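# Put the notepad in the folder and close it

## Task

Take the notepad off the block beneath it and place it inside the folder, leaving the block out. Then let the folder close over the notepad so that no part of it pokes out.

## Robot and tools

Robot: two arms. left_arm carries a five-finger left hand and right_arm a right hand; the left hand is the mirror of the right. Base positions in the scene frame are left_arm (+0.057, +0.397, 0) m and right_arm (-0.040, -0.385, 0) m, each yawed very slightly. Scene frame: origin at table-top height midway between the nominal bases, +z up, +x out over the table, left_arm on the +y side. These are not image sides. The table and fixed cameras use the scene frame. Every hand pose, velocity and Hand target in a result is in that arm's own base frame, and offsets run along that arm's base axes.

Hand point: it sits 0.05 m in front of the palm and 0.15 m out from the wrist flange. +z runs along the straight fingers and +y points out of the palm. +x runs across the palm, away from the thumb on the right hand and toward it on the left. Straight fingertips end 0.06-0.07 m past the point along +z and lie 0.06 m toward -y. A bracket on the little-finger side of the wrist sticks out and can strike things. With the fingers level, the wrist may hang up to 0.11 m below the point (palm down) or 0.23 m (palm up), so it can touch the table first. With the thumb turned in front of the palm, the hand grips things 0.035-0.065 m thick, or a handle down to about 0.025 m.

Row layout: every row has 28 numbers in [-1, 1] and always covers both arms. In order: left dx, dy, dz, rx, ry, rz, then the left hand's little, ring, middle, index, thumb_bend, thumb_turn, force_limit, speed. After that come the same 14 for the right arm. The six pose numbers are an offset, not a pose. They count from that arm's Hand target at the moment the action or move begins. The scale is 1.0 = 0.6 m for dx, dy, dz and 1.0 = 180 degrees for rx, ry, rz, which together form one rotation vector about the Hand target's position. Sending the same offset again moves the arm farther. Six zeros re-request the current Hand target. The six finger numbers are absolute targets: +1 is open/straight and -1 is curled. For thumb_turn, +1 puts the thumb beside the palm and -1 in front of it. force_limit runs from about 0 N at -1 to 10 N at +1 (15 N for the two thumb motors). speed rises from nearly zero at -1 to full at +0.48 and stays full above that; a full stroke takes 0.49 s. For a soft grip, close with speed -0.94 or lower. No value means 'unchanged'. To leave a hand alone, resend the eight numbers of its last executed row. If none has been sent yet, send its hand_measured, hand_force_limit and hand_speed. The controller limits commanded orientation to 32 degrees from the measured one per step.

Tools:
- execute_actions(actions, cameras): actions is a list of actions. Each action is a list of up to 15 rows, one row per 1/30 s step. A short action repeats its final row to fill 15 steps. Every row within an action counts from the same starting Hand target. Images are returned only when actions is [] or cameras names them.
- move(target, speed, blend, stop_force, zero, blocking, cameras): drives the hand points in straight lines. target is one 28-number row or a list of up to 15 rows; every row is an offset from the same starting Hand targets. speed is in m/s, 0.002-3.6, default 0.25; rotation is capped at twice that in rad/s. Give one number or one per target. blend is a corner radius in m for lists; 0 means stop at each target. stop_force, 3-120 N, ends an arm's path when the wrist senses that much push against its motion. It is unreliable when the hand rotates and cannot sense light pushes or items sliding. zero (default true) re-zeros the sensor before the move. blocking=false returns after about 0.5 s and cannot be combined with stop_force. A move lasts at most 10 s and does not avoid obstacles. Its 'move:' line gives the ending (done, off_target, moving, held, fault) and any limits (paced = pose clipped, held = steps withheld). done means within 3 mm and 2 degrees at rest; it says nothing about contact.
- wait(seconds 0-10): arms hold their last command; a running move continues.
- stop(): brakes a running move.
- zoom_image(camera, region [x0, y0, x1, y1] in pixels, at most 504 x 504): enlarges part of the latest image.
- show_instructions(): shows the reference pages.
- zero_wrist_force(arm): treats the current wrist reading as zero.
- finished_scene(scene=1): ends the scene permanently.

Cameras: cam_head_left, cam_head_right, cam_high, cam_left_wrist, cam_right_wrist, each 672x504. ["all"] shows every camera.

Results: end_effector_position is in metres and end_effector_quat_wxyz is orientation; both are in the arm's base frame. Hand target is the last commanded pose after clipping, and the next offsets count from it. The hand point often stops short of it; send the remaining gap as an offset. hand_measured, hand_stopped_by (moving, target, force, stalled, fault) and hand_load_n each list the six motors in row order. When a grip is lost, hand_load_n drops to about 0. Wrist force and Wrist torque are given along the hand point's axes. Joint torques include the arm's own weight.

Things to avoid:
- Knocking anything off the table, or leaving something off it. Either one fails the job.
- Hard hits on heavy or fixed objects.
- Arm-to-arm contact, including one hand closing on the other's fingers.
- Releasing moving parts and dropping things.
- Commanding a target past a firm surface. The arms are stiff, and about 150 N of outside force, or joint torque over its limit, stops that arm for 10 s. The wrist joints are weak, with limits near 16.5 N m.
- Paths that pass near an arm's own base; go around it instead.
- Long holds at full stretch, which overheat motors. A MOTOR HOT warning comes at 70 °C and a forced stop at 85 °C.

To end a push, command the target back beyond the hand point. After a force fault in which the grip pins the arm, open the hand first. Loose objects may occasionally be nudged by outside pushes.

Each tool is called after "Call:" as name(argument=value, ...), one argument or row to a line, values as JSON.

Reference images:

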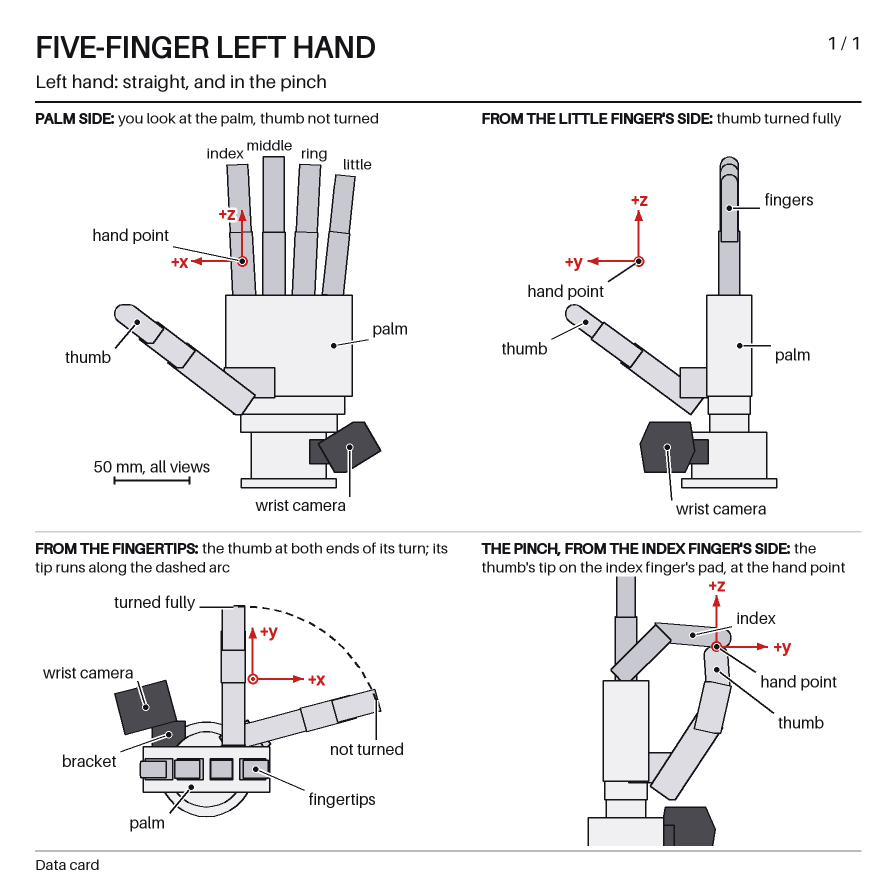

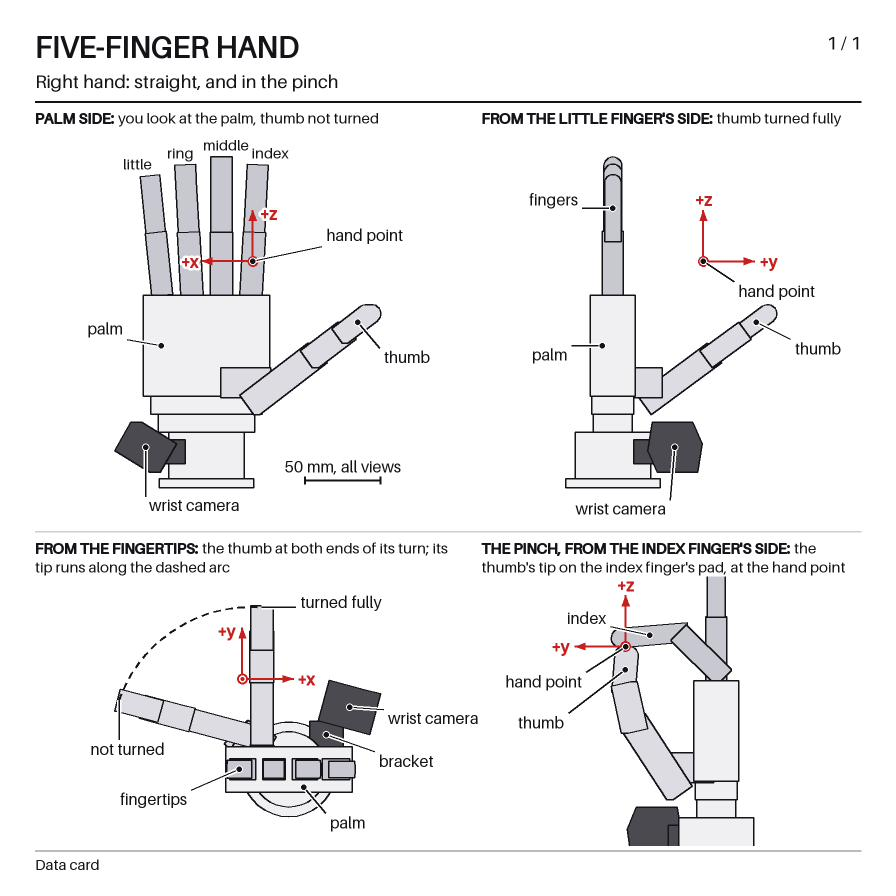

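## Session

Call:
execute_actions(
  actions=[],
)

Scene clock: 0.00 s.
left_arm: end_effector_position=(+0.0787, -0.4566, +0.1069) hand_measured=(+1.000, +1.000, +1.000, +1.000, +1.000, +1.000) hand_load_n=(+0.0, +0.0, +0.0, +0.0, +0.0, +0.0) hand_stopped_by=(target, target, target, target, target, target) hand_force_limit=0.00 hand_speed=-0.80 end_effector_quat_wxyz=(+0.091, +0.821, -0.551, -0.119) | right_arm: end_effector_position=(+0.4803, +0.1816, +0.1573) hand_measured=(+1.000, +1.000, +1.000, +1.000, +1.000, +1.000) hand_load_n=(+0.0, +0.0, +0.0, +0.0, +0.0, +0.0) hand_stopped_by=(target, target, target, target, target, target) hand_force_limit=0.00 hand_speed=-0.80 end_effector_quat_wxyz=(+0.558, -0.307, +0.757, +0.148)
Joint positions: left_arm=[2.327 -2.064 -1.687 1.985 -1.34 1.962] | right_arm=[-0.472 -1.367 2.17 -0.123 0.56 -2.296]
Joint velocities: within noise
Joint torques (N m): no reading
Motor temperatures (°C): left_arm=[29 25 24 33 32 37] | right_arm=[24 27 27 32 28 29]
Wrist force (N): no reading
Wrist torque (N m): no reading
Wrist force, peak (N): no reading
Hand target: left_arm +0.0787, -0.4566, +0.1069; +0.091, +0.821, -0.551, -0.119 | right_arm +0.4803, +0.1816, +0.1573; +0.558, -0.307, +0.757, +0.148

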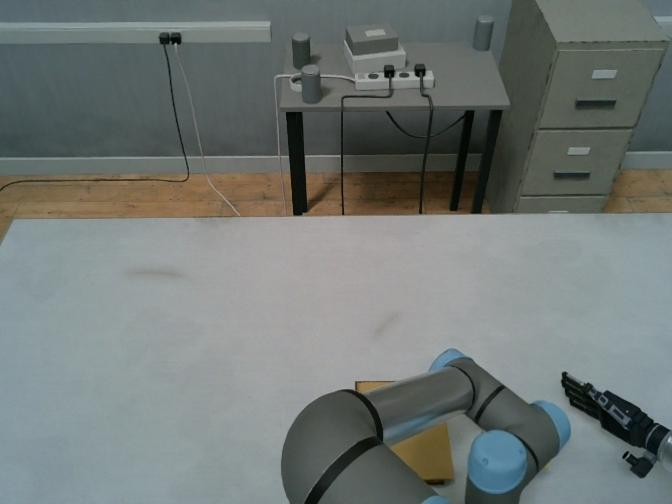

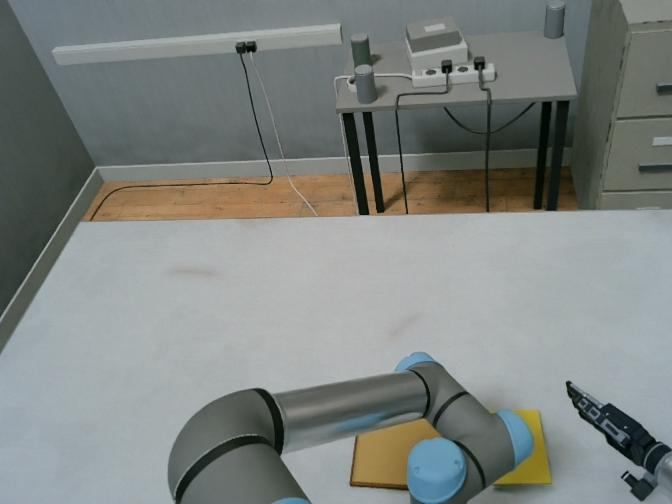

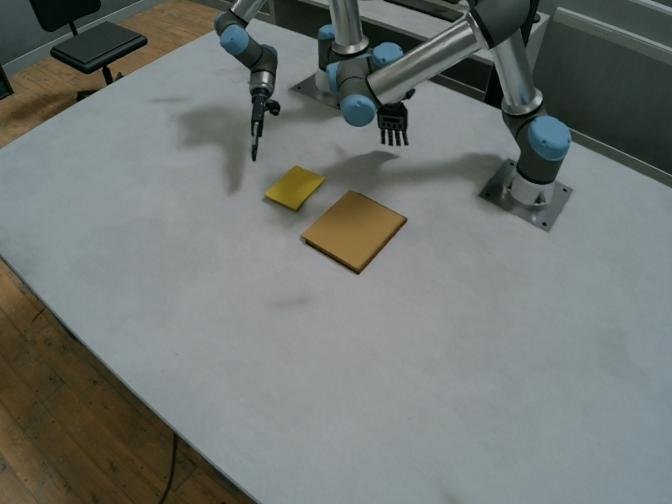

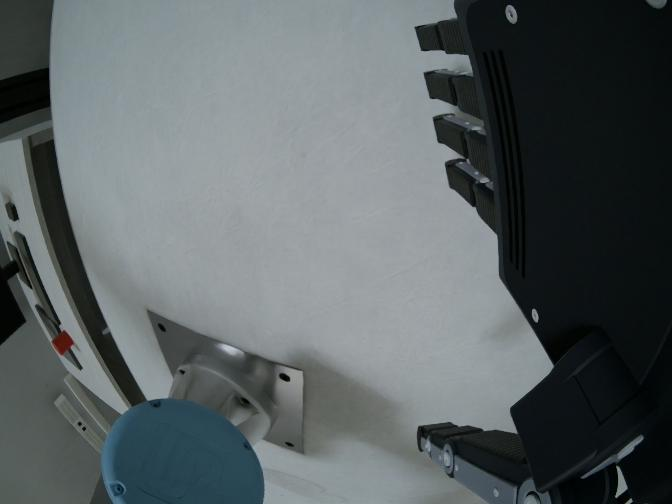

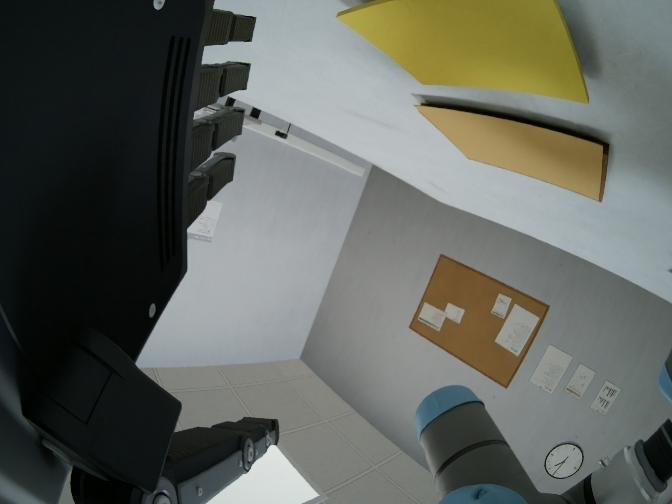

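Call:
zoom_image(
  camera="cam_high",
  region=[220, 130, 440, 295],
)

Call:
zoom_image(
  camera="cam_head_right",
  region=[320, 350, 600, 504],
)

Call:
zoom_image(
  camera="cam_right_wrist",
  region=[320, 0, 672, 220],
)

Scaled by 2.291 from the camera's 672x504 image, which has a finer 960x720 frame.

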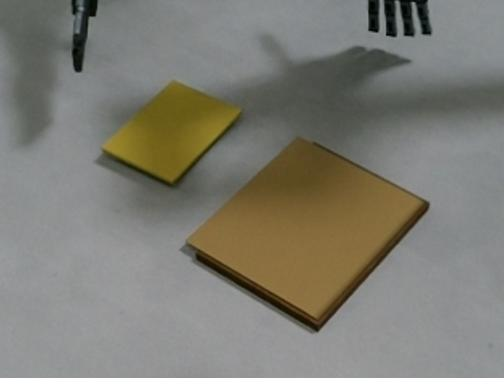

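Scaled by 1.800 from the camera's 672x504 image, which has a finer 960x720 frame.

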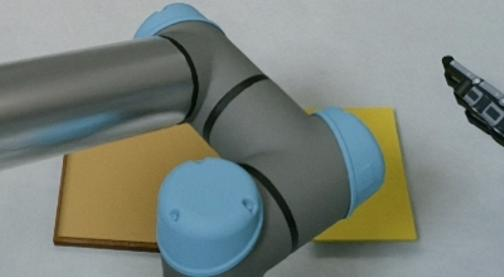

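Scaled by 1.432 from the camera's 672x504 image, which has a finer 960x720 frame.

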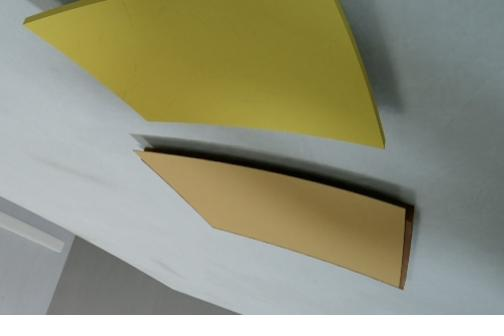

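Call:
move(
  target=[
    [0, 0, 0.3, 0, 0, 0, 1, 1, 1, 1, 1, 1, 0, 0, 0, 0, 0, 0, 0, 0, 1, 1, 1, 1, 1, 1, 0, 0],
    [0.45, 0.6, 0.45, 0, 0, 0, 1, 1, 1, 1, 1, 1, 0, 0, 0, 0, 0, 0, 0, 0, 1, 1, 1, 1, 1, 1, 0, 0],
  ],
  blend=[0.05, 0],
  speed=0.3,
  cameras=["all"],
)

Scene clock: 13.23 s.
left_arm: end_effector_position=(+0.3487, -0.0967, +0.3768) hand_measured=(+1.000, +1.000, +1.000, +1.000, +1.000, +1.000) hand_load_n=(+0.0, +0.0, +0.5, +0.0, -0.5, +0.0) hand_stopped_by=(target, target, target, target, target, target) hand_force_limit=0.00 hand_speed=0.00 end_effector_quat_wxyz=(+0.092, +0.821, -0.551, -0.119) | right_arm: end_effector_position=(+0.4803, +0.1816, +0.1573) hand_measured=(+1.000, +1.000, +1.000, +1.000, +1.000, +1.000) hand_load_n=(+0.0, +0.0, +0.0, +0.0, +0.0, +0.0) hand_stopped_by=(target, target, target, target, target, target) hand_force_limit=0.00 hand_speed=0.00 end_effector_quat_wxyz=(+0.558, -0.307, +0.757, +0.148)
Joint positions: left_arm=[3.344 -1.932 -1.178 1.241 -1.611 2.95] | right_arm=[-0.472 -1.367 2.17 -0.123 0.56 -2.296]
Joint torques (N m): left_arm=[7.33 40.34 24.27 -0.59 0.31 0.97] | right_arm=[0.82 -20.93 -13.66 0.86 -0.78 -0.06]
Wrist force (N): left_arm=[-0.6 0.0 0.4] | right_arm=[-0.1 0.1 -0.1]
Wrist torque (N m): left_arm=[-0.06 0.10 -0.16] | right_arm=[0.02 0.02 0.00]
Wrist force, peak (N): left_arm=[-2.2 -2.0 -0.3] | right_arm=[-0.5 0.3 0.0]
Hand target: left_arm +0.3487, -0.0966, +0.3769; +0.091, +0.821, -0.551, -0.119 | right_arm +0.4803, +0.1816, +0.1573; +0.558, -0.307, +0.757, +0.148
Off the commanded pose: left_arm 0.000 m, 0 deg | right_arm 0.000 m, 0 deg.
move: done; blend cut to 0 m at target 1

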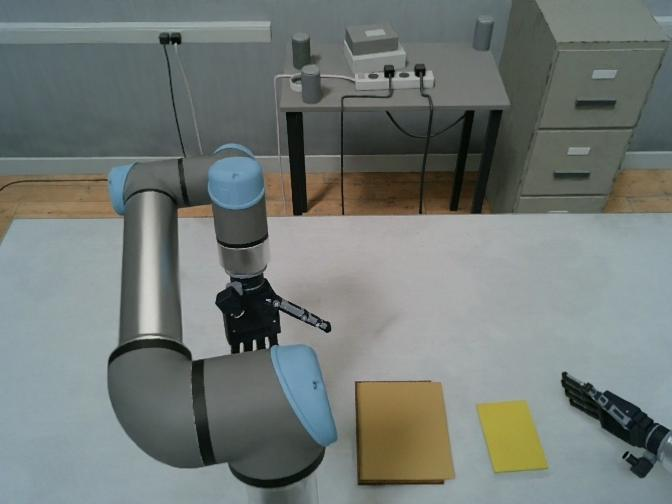

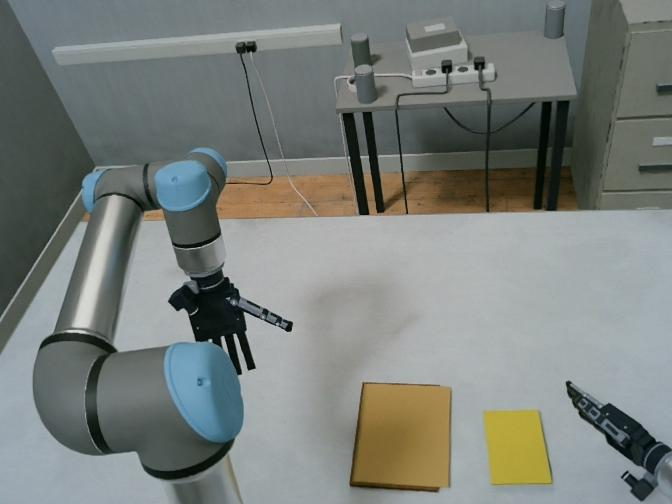

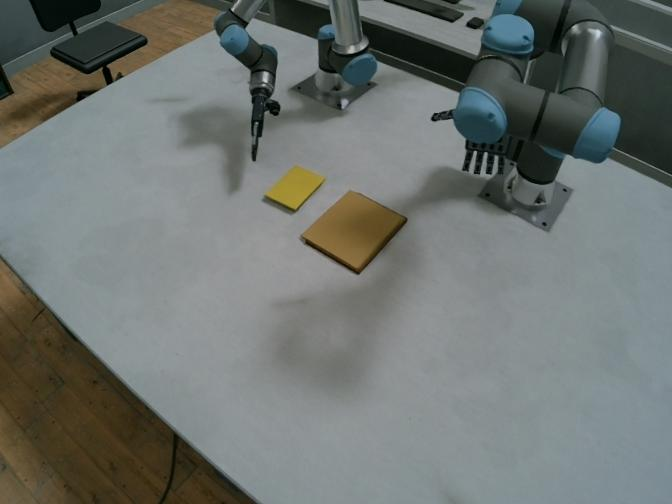

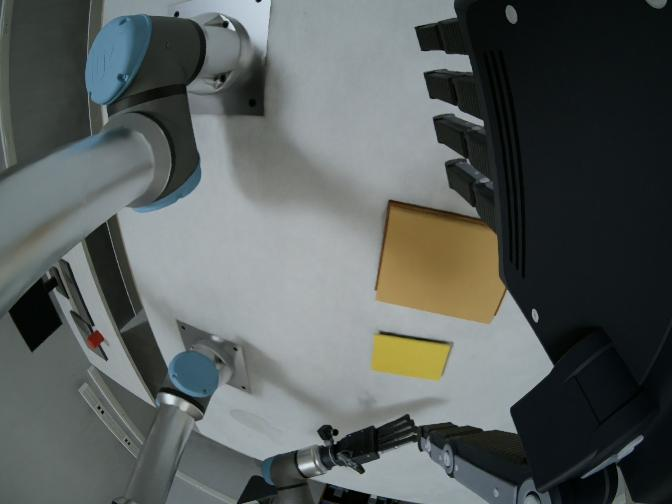

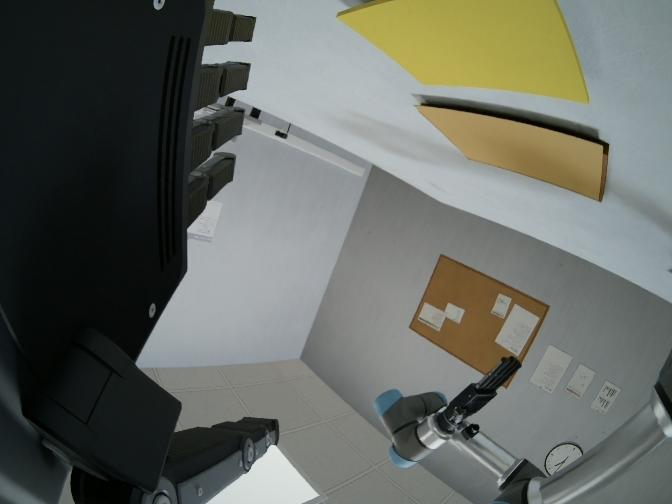

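Call:
zoom_image(
  camera="cam_head_left",
  region=[330, 360, 570, 504],
)

Call:
zoom_image(
  camera="cam_head_right",
  region=[330, 360, 570, 504],
)

Call:
zoom_image(
  camera="cam_high",
  region=[250, 150, 420, 285],
)

Call:
zoom_image(
  camera="cam_left_wrist",
  region=[350, 190, 520, 400],
)

Scaled by 2.100 from the camera's 672x504 image, which has a finer 960x720 frame.

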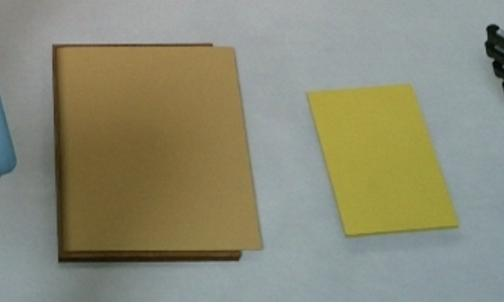

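Scaled by 2.100 from the camera's 672x504 image, which has a finer 960x720 frame.

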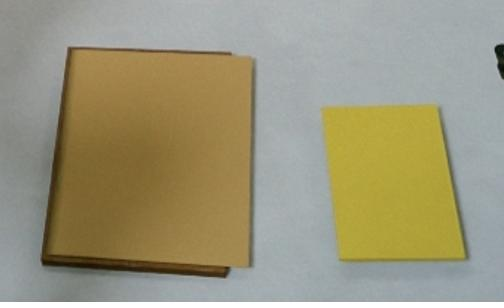

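Scaled by 2.965 from the camera's 672x504 image, which has a finer 960x720 frame.

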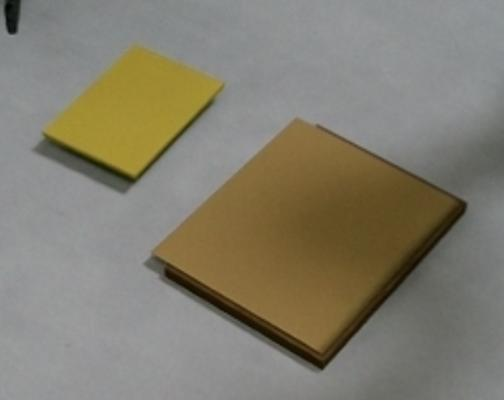

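Scaled by 2.400 from the camera's 672x504 image, which has a finer 960x720 frame.

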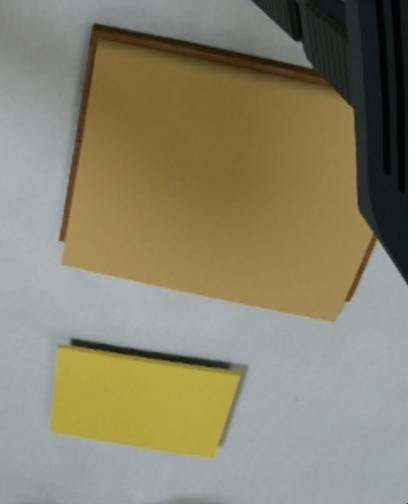

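Call:
move(
  target=[0, 0, 0, 0, 0, 0, 1, 1, 1, 1, 1, 1, 0, 0, -0.154, -0.0685, 0.155, -0.1027, 0.3871, -0.2130, 1, 1, 1, 1, 1, 1, 0, 0],
  speed=0.25,
  cameras=["all"],
)

Scene clock: 46.20 s.
left_arm: end_effector_position=(+0.3487, -0.0966, +0.3769) hand_measured=(+1.000, +1.000, +1.000, +1.000, +1.000, +1.000) hand_load_n=(+0.0, +0.0, +0.0, +0.0, +0.0, +0.0) hand_stopped_by=(target, target, target, target, target, target) hand_force_limit=0.00 hand_speed=0.00 end_effector_quat_wxyz=(+0.091, +0.821, -0.551, -0.119) | right_arm: end_effector_position=(+0.3880, +0.1406, +0.2503) hand_measured=(+1.000, +1.000, +1.000, +1.000, +1.000, +1.000) hand_load_n=(-0.5, +0.0, +0.0, +0.0, +0.0, +0.0) hand_stopped_by=(target, target, target, target, target, target) hand_force_limit=0.00 hand_speed=0.00 end_effector_quat_wxyz=(+0.000, +0.000, +1.000, +0.000)
Joint positions: left_arm=[3.344 -1.932 -1.178 1.241 -1.612 2.95] | right_arm=[-0.152 -1.435 1.649 1.357 1.57 -1.722]
Joint torques (N m): left_arm=[12.16 45.24 25.96 -4.72 -1.24 1.09] | right_arm=[-5.88 -26.43 -5.96 2.23 -2.08 -0.81]
Wrist force (N): left_arm=[-1.0 0.0 0.8] | right_arm=[2.2 0.6 0.8]
Wrist torque (N m): left_arm=[-0.08 0.16 -0.17] | right_arm=[0.21 -0.17 0.36]
Wrist force, peak (N): left_arm=[-1.2 -0.1 0.7] | right_arm=[2.3 0.8 0.8]
Hand target: left_arm +0.3487, -0.0966, +0.3769; +0.091, +0.821, -0.551, -0.119 | right_arm +0.3879, +0.1405, +0.2503; +0.000, +0.000, +1.000, +0.000
Off the commanded pose: left_arm 0.000 m, 0 deg | right_arm 0.000 m, 0 deg.
move: done

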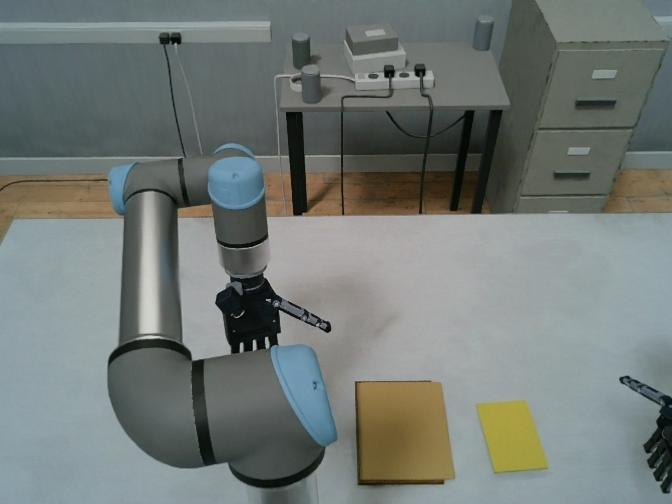

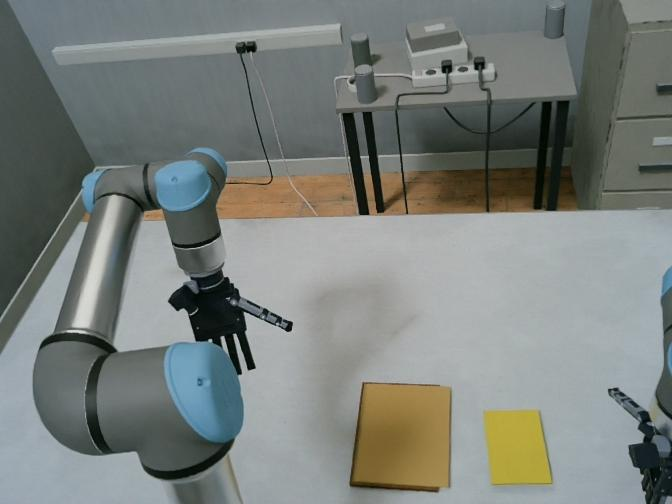

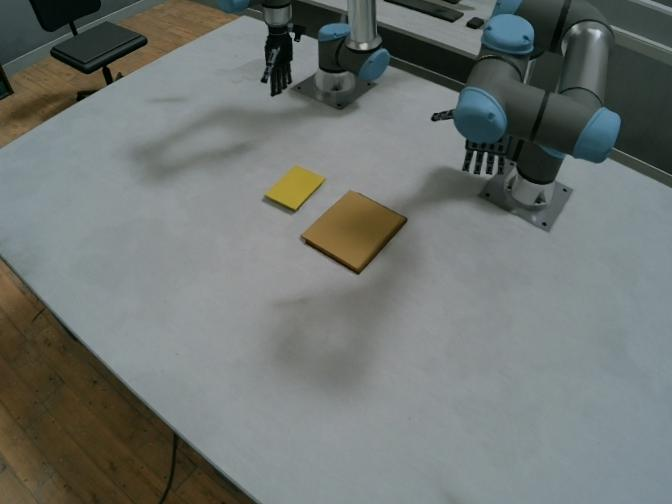

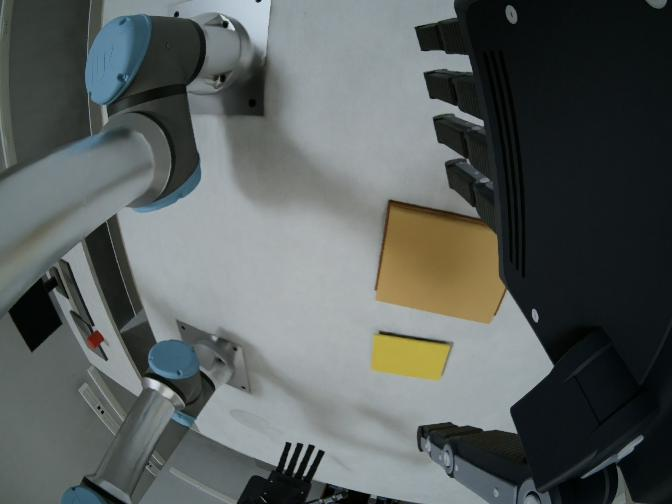

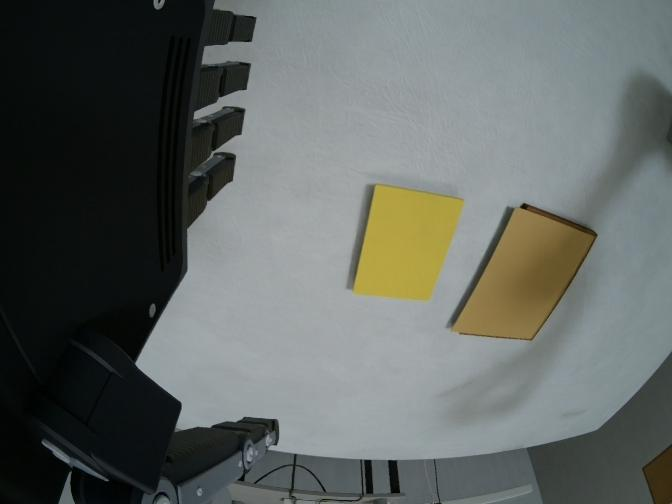

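Call:
zoom_image(
  camera="cam_right_wrist",
  region=[330, 160, 620, 360],
)

Scaled by 1.738 from the camera's 672x504 image, which has a finer 960x720 frame.

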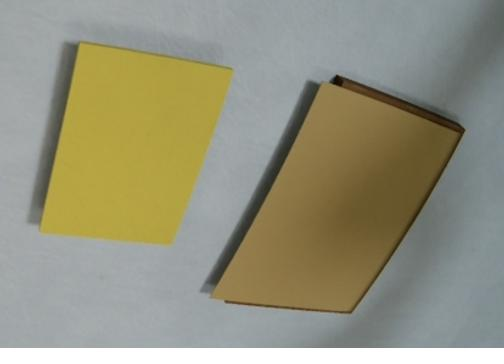

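Call:
move(
  target=[0, 0, 0, 0, 0, 0, 1, 1, 1, 1, 1, 1, 0, 0, 0.2139, 0.2195, -0.2172, 0.1306, -0.1306, 0.4875, -1, -1, -1, -1, 1, 1, 0, 0],
  speed=0.25,
  cameras=["cam_right_wrist", "cam_head_left", "cam_high"],
)

Scene clock: 67.37 s.
left_arm: end_effector_position=(+0.3487, -0.0966, +0.3769) hand_measured=(+1.000, +1.000, +1.000, +1.000, +1.000, +1.000) hand_load_n=(+0.0, +0.0, +0.0, +0.0, +0.0, +0.0) hand_stopped_by=(target, target, target, target, target, target) hand_force_limit=0.00 hand_speed=0.00 end_effector_quat_wxyz=(+0.091, +0.821, -0.551, -0.119) | right_arm: end_effector_position=(+0.5163, +0.2723, +0.1201) hand_measured=(-1.000, -1.000, -1.000, -1.000, +1.000, +1.000) hand_load_n=(+0.0, +0.0, +0.0, +0.0, +0.0, +0.0) hand_stopped_by=(target, target, target, target, target, target) hand_force_limit=0.00 hand_speed=0.00 end_effector_quat_wxyz=(-0.183, +0.683, -0.683, -0.183)
Joint positions: left_arm=[3.344 -1.932 -1.178 1.241 -1.612 2.95] | right_arm=[-0.022 -0.767 1.125 1.226 1.048 -3.167]
Joint torques (N m): left_arm=[13.26 45.27 26.48 -4.39 -0.81 1.13] | right_arm=[-5.59 -43.31 -8.37 -0.13 2.23 -0.51]
Wrist force (N): left_arm=[-0.6 -0.1 0.7] | right_arm=[1.3 0.5 -0.3]
Wrist torque (N m): left_arm=[-0.10 0.11 -0.15] | right_arm=[0.26 -0.07 0.31]
Wrist force, peak (N): left_arm=[-1.3 -0.1 0.8] | right_arm=[2.7 0.8 0.4]
Hand target: left_arm +0.3487, -0.0966, +0.3769; +0.091, +0.821, -0.551, -0.119 | right_arm +0.5163, +0.2722, +0.1200; -0.183, +0.683, -0.683, -0.183
Off the commanded pose: left_arm 0.000 m, 0 deg | right_arm 0.000 m, 0 deg.
move: done
Images, in order (width x height): cam_head_left 672x504, cam_high 672x504, cam_right_wrist 672x504.

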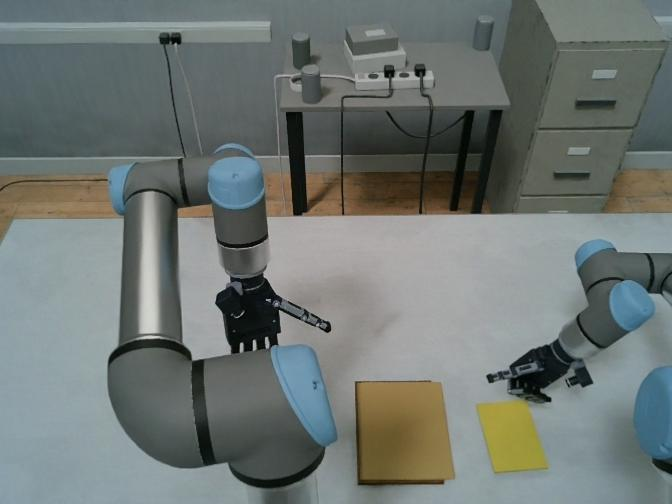

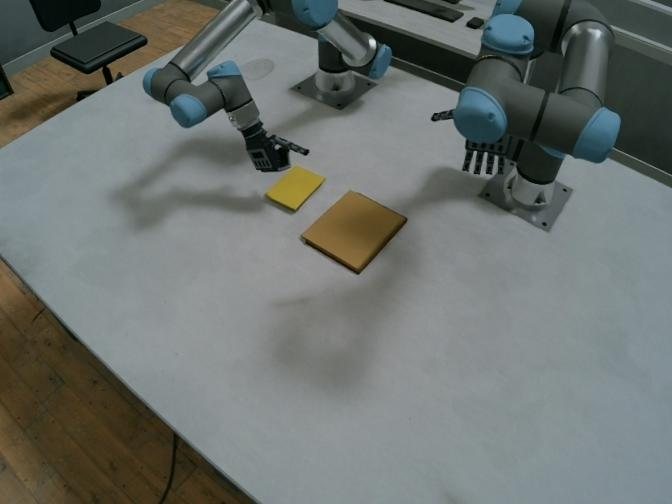

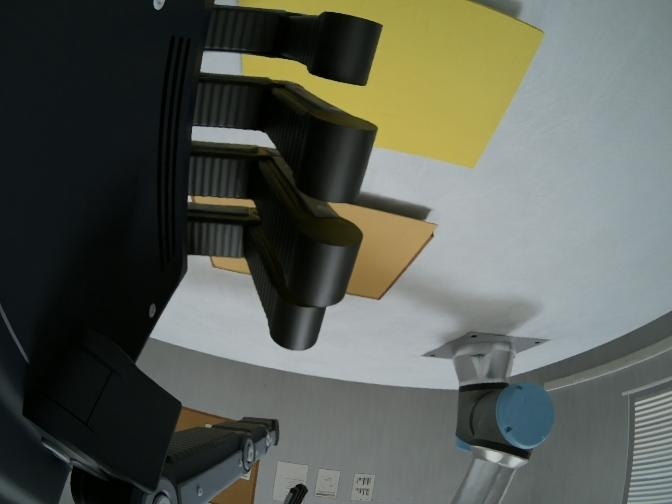

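Call:
move(
  target=[0, 0, 0, 0, 0, 0, 1, 1, 1, 1, 1, 1, 0, 0, 0, -0.13, 0.07, 0, 0, 0, 1, 1, 1, 1, 1, 1, 0, 0],
  speed=0.25,
  cameras=["cam_right_wrist"],
)

Call:
zoom_image(
  camera="cam_right_wrist",
  region=[180, 100, 500, 340],
)

Scene clock: 70.20 s.
left_arm: end_effector_position=(+0.3487, -0.0966, +0.3769) hand_measured=(+1.000, +1.000, +1.000, +1.000, +1.000, +1.000) hand_load_n=(+0.0, +0.0, +0.0, +0.0, +0.0, +0.0) hand_stopped_by=(target, target, target, target, target, target) hand_force_limit=0.00 hand_speed=0.00 end_effector_quat_wxyz=(+0.091, +0.821, -0.551, -0.119) | right_arm: end_effector_position=(+0.5163, +0.1943, +0.1620) hand_measured=(+1.000, +1.000, +1.000, +1.000, +1.000, +1.000) hand_load_n=(+0.0, +0.0, +0.0, +0.0, +0.0, +0.0) hand_stopped_by=(target, target, target, target, target, target) hand_force_limit=0.00 hand_speed=0.00 end_effector_quat_wxyz=(-0.183, +0.683, -0.683, -0.183)
Joint positions: left_arm=[3.344 -1.932 -1.178 1.241 -1.612 2.95] | right_arm=[-0.159 -0.824 1.136 1.351 1.055 -3.324]
Joint torques (N m): left_arm=[10.79 44.03 26.43 -4.54 -0.86 1.19] | right_arm=[-3.36 -37.47 -27.72 2.52 -3.61 -1.33]
Wrist force (N): left_arm=[-0.9 -0.3 0.5] | right_arm=[1.2 0.8 0.0]
Wrist torque (N m): left_arm=[-0.11 0.14 -0.16] | right_arm=[0.25 -0.06 0.33]
Wrist force, peak (N): left_arm=[-0.9 0.2 0.9] | right_arm=[2.1 0.6 -1.6]
Hand target: left_arm +0.3487, -0.0966, +0.3769; +0.091, +0.821, -0.551, -0.119 | right_arm +0.5163, +0.1942, +0.1620; -0.183, +0.683, -0.683, -0.183
Off the commanded pose: left_arm 0.000 m, 0 deg | right_arm 0.000 m, 0 deg.
move: done
Images, in order (width x height): cam_right_wrist 672x504.

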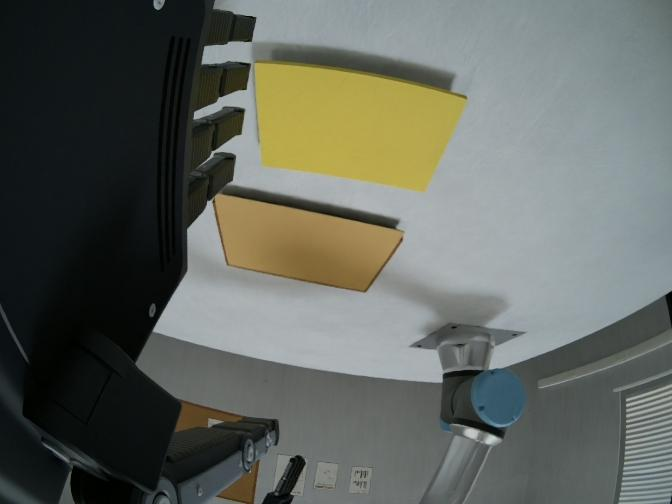

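Scaled by 1.575 from the camera's 672x504 image, which has a finer 960x720 frame.

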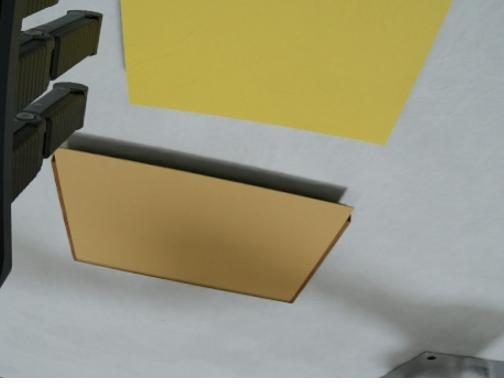

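Call:
move(
  target=[0, 0, 0, 0, 0, 0, 1, 1, 1, 1, 1, 1, 0, 0, 0.1528, -0.068, -0.095, 0.15, 0, 0, -1, -1, -1, -1, 1, 1, 0, 0],
  speed=0.2,
  cameras=["cam_right_wrist"],
)

Call:
zoom_image(
  camera="cam_right_wrist",
  region=[240, 100, 560, 340],
)

Scene clock: 79.00 s.
left_arm: end_effector_position=(+0.3487, -0.0966, +0.3769) hand_measured=(+1.000, +1.000, +1.000, +1.000, +1.000, +1.000) hand_load_n=(+0.0, +0.0, +0.0, +0.0, +0.0, -0.5) hand_stopped_by=(target, target, target, target, target, target) hand_force_limit=0.00 hand_speed=0.00 end_effector_quat_wxyz=(+0.091, +0.821, -0.551, -0.119) | right_arm: end_effector_position=(+0.6080, +0.1534, +0.1051) hand_measured=(-1.000, -1.000, -1.000, -1.000, +1.000, +1.000) hand_load_n=(+0.0, +0.0, +0.0, +0.0, +0.0, +0.0) hand_stopped_by=(target, target, target, target, target, target) hand_force_limit=0.00 hand_speed=0.00 end_effector_quat_wxyz=(-0.337, +0.621, -0.622, -0.338)
Joint positions: left_arm=[3.344 -1.932 -1.178 1.241 -1.612 2.95] | right_arm=[-0.309 -0.408 0.822 1.595 0.646 -3.671]
Joint torques (N m): left_arm=[11.32 43.71 25.76 -4.39 -0.92 1.16] | right_arm=[6.24 -48.73 -7.73 0.5 0.12 1.16]
Wrist force (N): left_arm=[-0.9 -0.1 0.8] | right_arm=[0.2 0.4 -0.3]
Wrist torque (N m): left_arm=[-0.10 0.14 -0.16] | right_arm=[0.17 0.02 0.16]
Wrist force, peak (N): left_arm=[-1.2 -0.2 0.6] | right_arm=[1.3 0.8 0.1]
Hand target: left_arm +0.3487, -0.0966, +0.3769; +0.091, +0.821, -0.551, -0.119 | right_arm +0.6080, +0.1534, +0.1050; -0.337, +0.621, -0.622, -0.338
Off the commanded pose: left_arm 0.000 m, 0 deg | right_arm 0.000 m, 0 deg.
move: done
Images, in order (width x height): cam_right_wrist 672x504.

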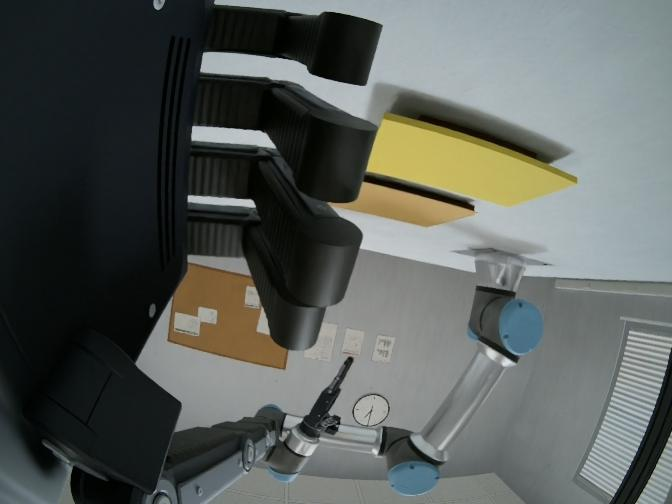

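Scaled by 1.575 from the camera's 672x504 image, which has a finer 960x720 frame.

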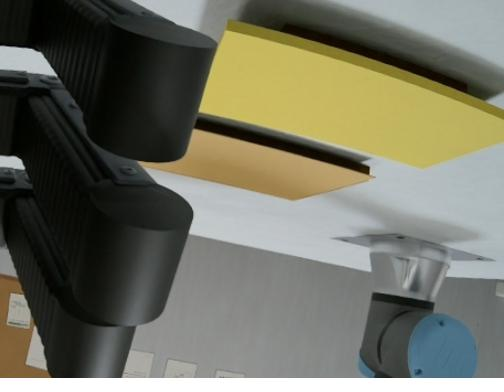

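Call:
zoom_image(
  camera="cam_right_wrist",
  region=[370, 90, 590, 240],
)

Scaled by 2.291 from the camera's 672x504 image, which has a finer 960x720 frame.

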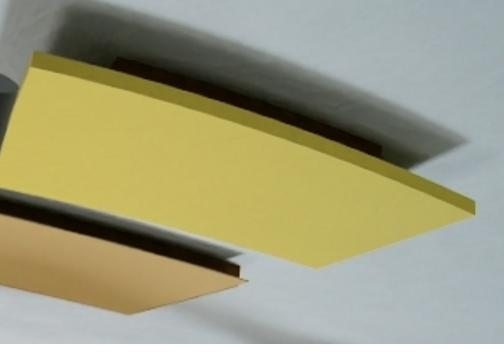

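Call:
move(
  target=[0, 0, 0, 0, 0, 0, 1, 1, 1, 1, 1, 1, 0, 0, 0.0667, 0.22, -0.015, 0, 0, 0, -1, -1, -1, -1, 1, 1, 0, 0],
  speed=0.2,
  cameras=["cam_right_wrist", "cam_head_left"],
)

Call:
zoom_image(
  camera="cam_right_wrist",
  region=[350, 100, 590, 260],
)

Scene clock: 95.27 s.
left_arm: end_effector_position=(+0.3487, -0.0966, +0.3769) hand_measured=(+1.000, +1.000, +1.000, +1.000, +1.000, +1.000) hand_load_n=(+0.0, +0.0, +0.0, +0.0, +0.0, +0.0) hand_stopped_by=(target, target, target, target, target, target) hand_force_limit=0.00 hand_speed=0.00 end_effector_quat_wxyz=(+0.091, +0.821, -0.551, -0.119) | right_arm: end_effector_position=(+0.6480, +0.2854, +0.0960) hand_measured=(-1.000, -1.000, -1.000, -1.000, +1.000, +1.000) hand_load_n=(+0.0, +0.0, +0.5, +0.0, +0.0, +0.0) hand_stopped_by=(target, target, target, target, target, target) hand_force_limit=0.00 hand_speed=0.00 end_effector_quat_wxyz=(-0.337, +0.621, -0.622, -0.338)
Joint positions: left_arm=[3.344 -1.932 -1.178 1.241 -1.612 2.95] | right_arm=[-0.106 -0.249 0.446 1.536 0.585 -3.334]
Joint torques (N m): left_arm=[10.89 42.05 26.43 -4.45 -0.63 1.07] | right_arm=[3.38 -61.9 -7.01 -0.12 1.45 2.04]
Wrist force (N): left_arm=[-0.9 0.1 0.5] | right_arm=[0.4 0.5 -0.1]
Wrist torque (N m): left_arm=[-0.06 0.15 -0.17] | right_arm=[0.19 -0.03 0.06]
Wrist force, peak (N): left_arm=[-1.1 -0.1 0.7] | right_arm=[1.2 0.8 -1.5]
Hand target: left_arm +0.3487, -0.0966, +0.3769; +0.091, +0.821, -0.551, -0.119 | right_arm +0.6480, +0.2854, +0.0960; -0.337, +0.621, -0.622, -0.338
Off the commanded pose: left_arm 0.000 m, 0 deg | right_arm 0.000 m, 0 deg.
move: done
Images, in order (width x height): cam_head_left 672x504, cam_right_wrist 672x504.

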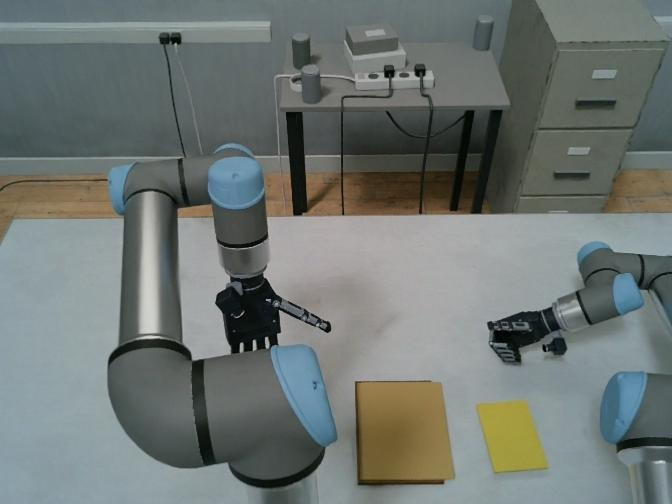

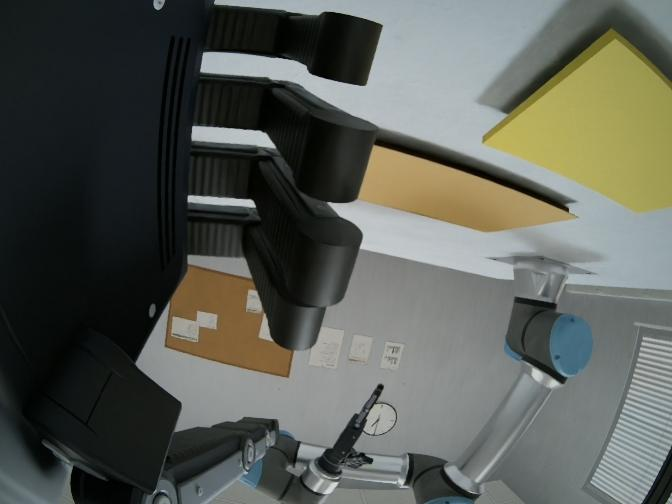

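Scaled by 2.100 from the camera's 672x504 image, which has a finer 960x720 frame.

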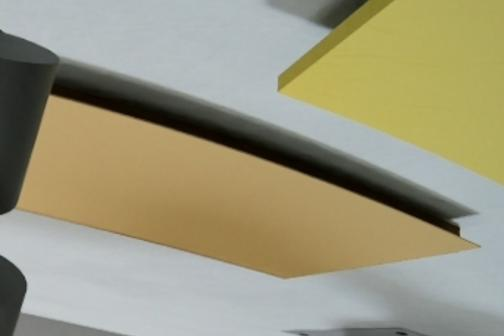

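Call:
move(
  target=[0, 0, 0, 0, 0, 0, 1, 1, 1, 1, 1, 1, 0, 0, 0.0, 0.02, 0.035, 0, 0, 0, 1, 1, 1, 1, 1, 1, 0, 0],
  speed=0.2,
  cameras=["cam_right_wrist"],
)

Call:
zoom_image(
  camera="cam_right_wrist",
  region=[250, 120, 410, 240],
)

Call:
zoom_image(
  camera="cam_right_wrist",
  region=[400, 120, 600, 260],
)

Scene clock: 100.70 s.
left_arm: end_effector_position=(+0.3487, -0.0966, +0.3769) hand_measured=(+1.000, +1.000, +1.000, +1.000, +1.000, +1.000) hand_load_n=(+0.0, +0.0, +0.0, +0.0, +0.0, +0.0) hand_stopped_by=(target, target, target, target, target, target) hand_force_limit=0.00 hand_speed=0.00 end_effector_quat_wxyz=(+0.091, +0.821, -0.551, -0.119) | right_arm: end_effector_position=(+0.6480, +0.2975, +0.1171) hand_measured=(+1.000, +1.000, +1.000, +1.000, +1.000, +1.000) hand_load_n=(+0.0, +0.0, +0.0, +0.0, +0.0, +0.0) hand_stopped_by=(target, target, target, target, target, target) hand_force_limit=0.00 hand_speed=0.00 end_effector_quat_wxyz=(-0.337, +0.621, -0.622, -0.338)
Joint positions: left_arm=[3.344 -1.932 -1.178 1.241 -1.612 2.95] | right_arm=[-0.089 -0.264 0.416 1.555 0.582 -3.303]
Joint torques (N m): left_arm=[11.51 42.33 27.27 -4.67 -0.61 1.33] | right_arm=[-5.59 -48.97 -5.37 0.09 -1.15 -2.3]
Wrist force (N): left_arm=[-0.9 0.0 0.7] | right_arm=[0.4 0.6 -0.5]
Wrist torque (N m): left_arm=[-0.08 0.14 -0.17] | right_arm=[0.22 -0.02 0.07]
Wrist force, peak (N): left_arm=[-1.2 -0.1 0.6] | right_arm=[0.9 0.4 -0.5]
Hand target: left_arm +0.3487, -0.0966, +0.3769; +0.091, +0.821, -0.551, -0.119 | right_arm +0.6480, +0.2974, +0.1170; -0.337, +0.621, -0.622, -0.338
Off the commanded pose: left_arm 0.000 m, 0 deg | right_arm 0.000 m, 0 deg.
move: done
Images, in order (width x height): cam_right_wrist 672x504.

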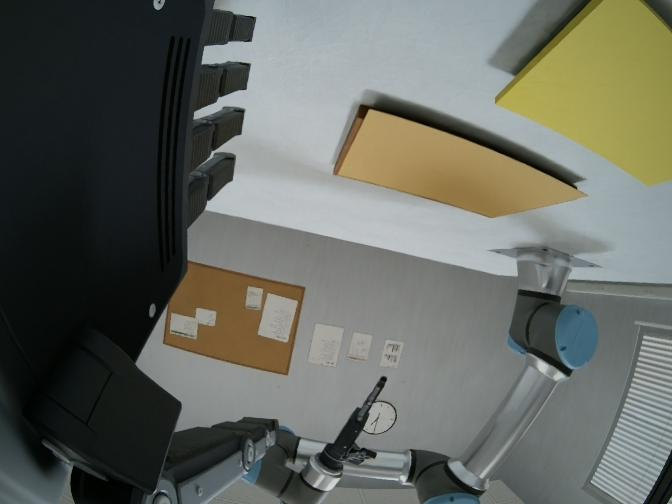

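Scaled by 3.150 from the camera's 672x504 image, which has a finer 960x720 frame.

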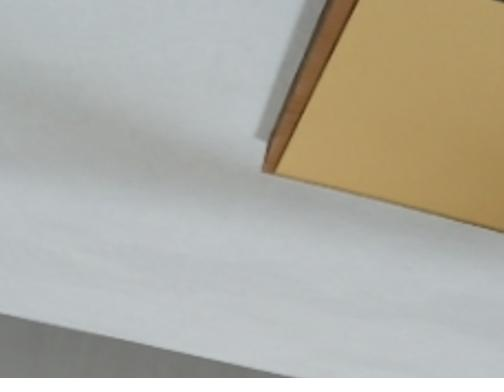

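Scaled by 2.520 from the camera's 672x504 image, which has a finer 960x720 frame.

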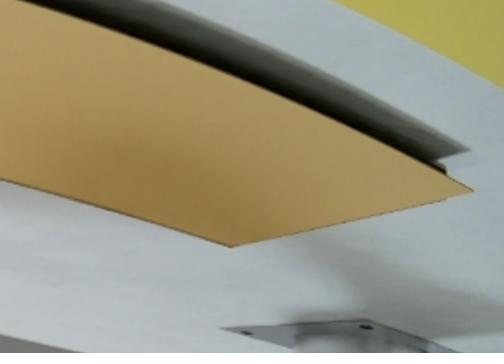

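Call:
zoom_image(
  camera="cam_right_wrist",
  region=[320, 90, 480, 210],
)

Scaled by 3.150 from the camera's 672x504 image, which has a finer 960x720 frame.

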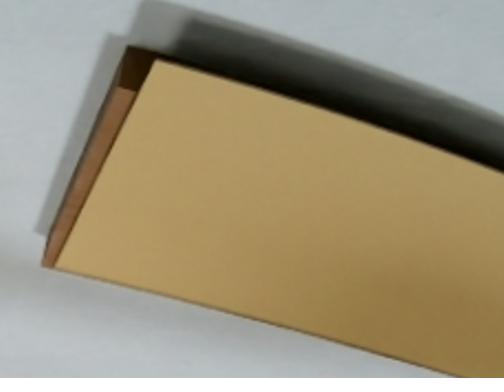

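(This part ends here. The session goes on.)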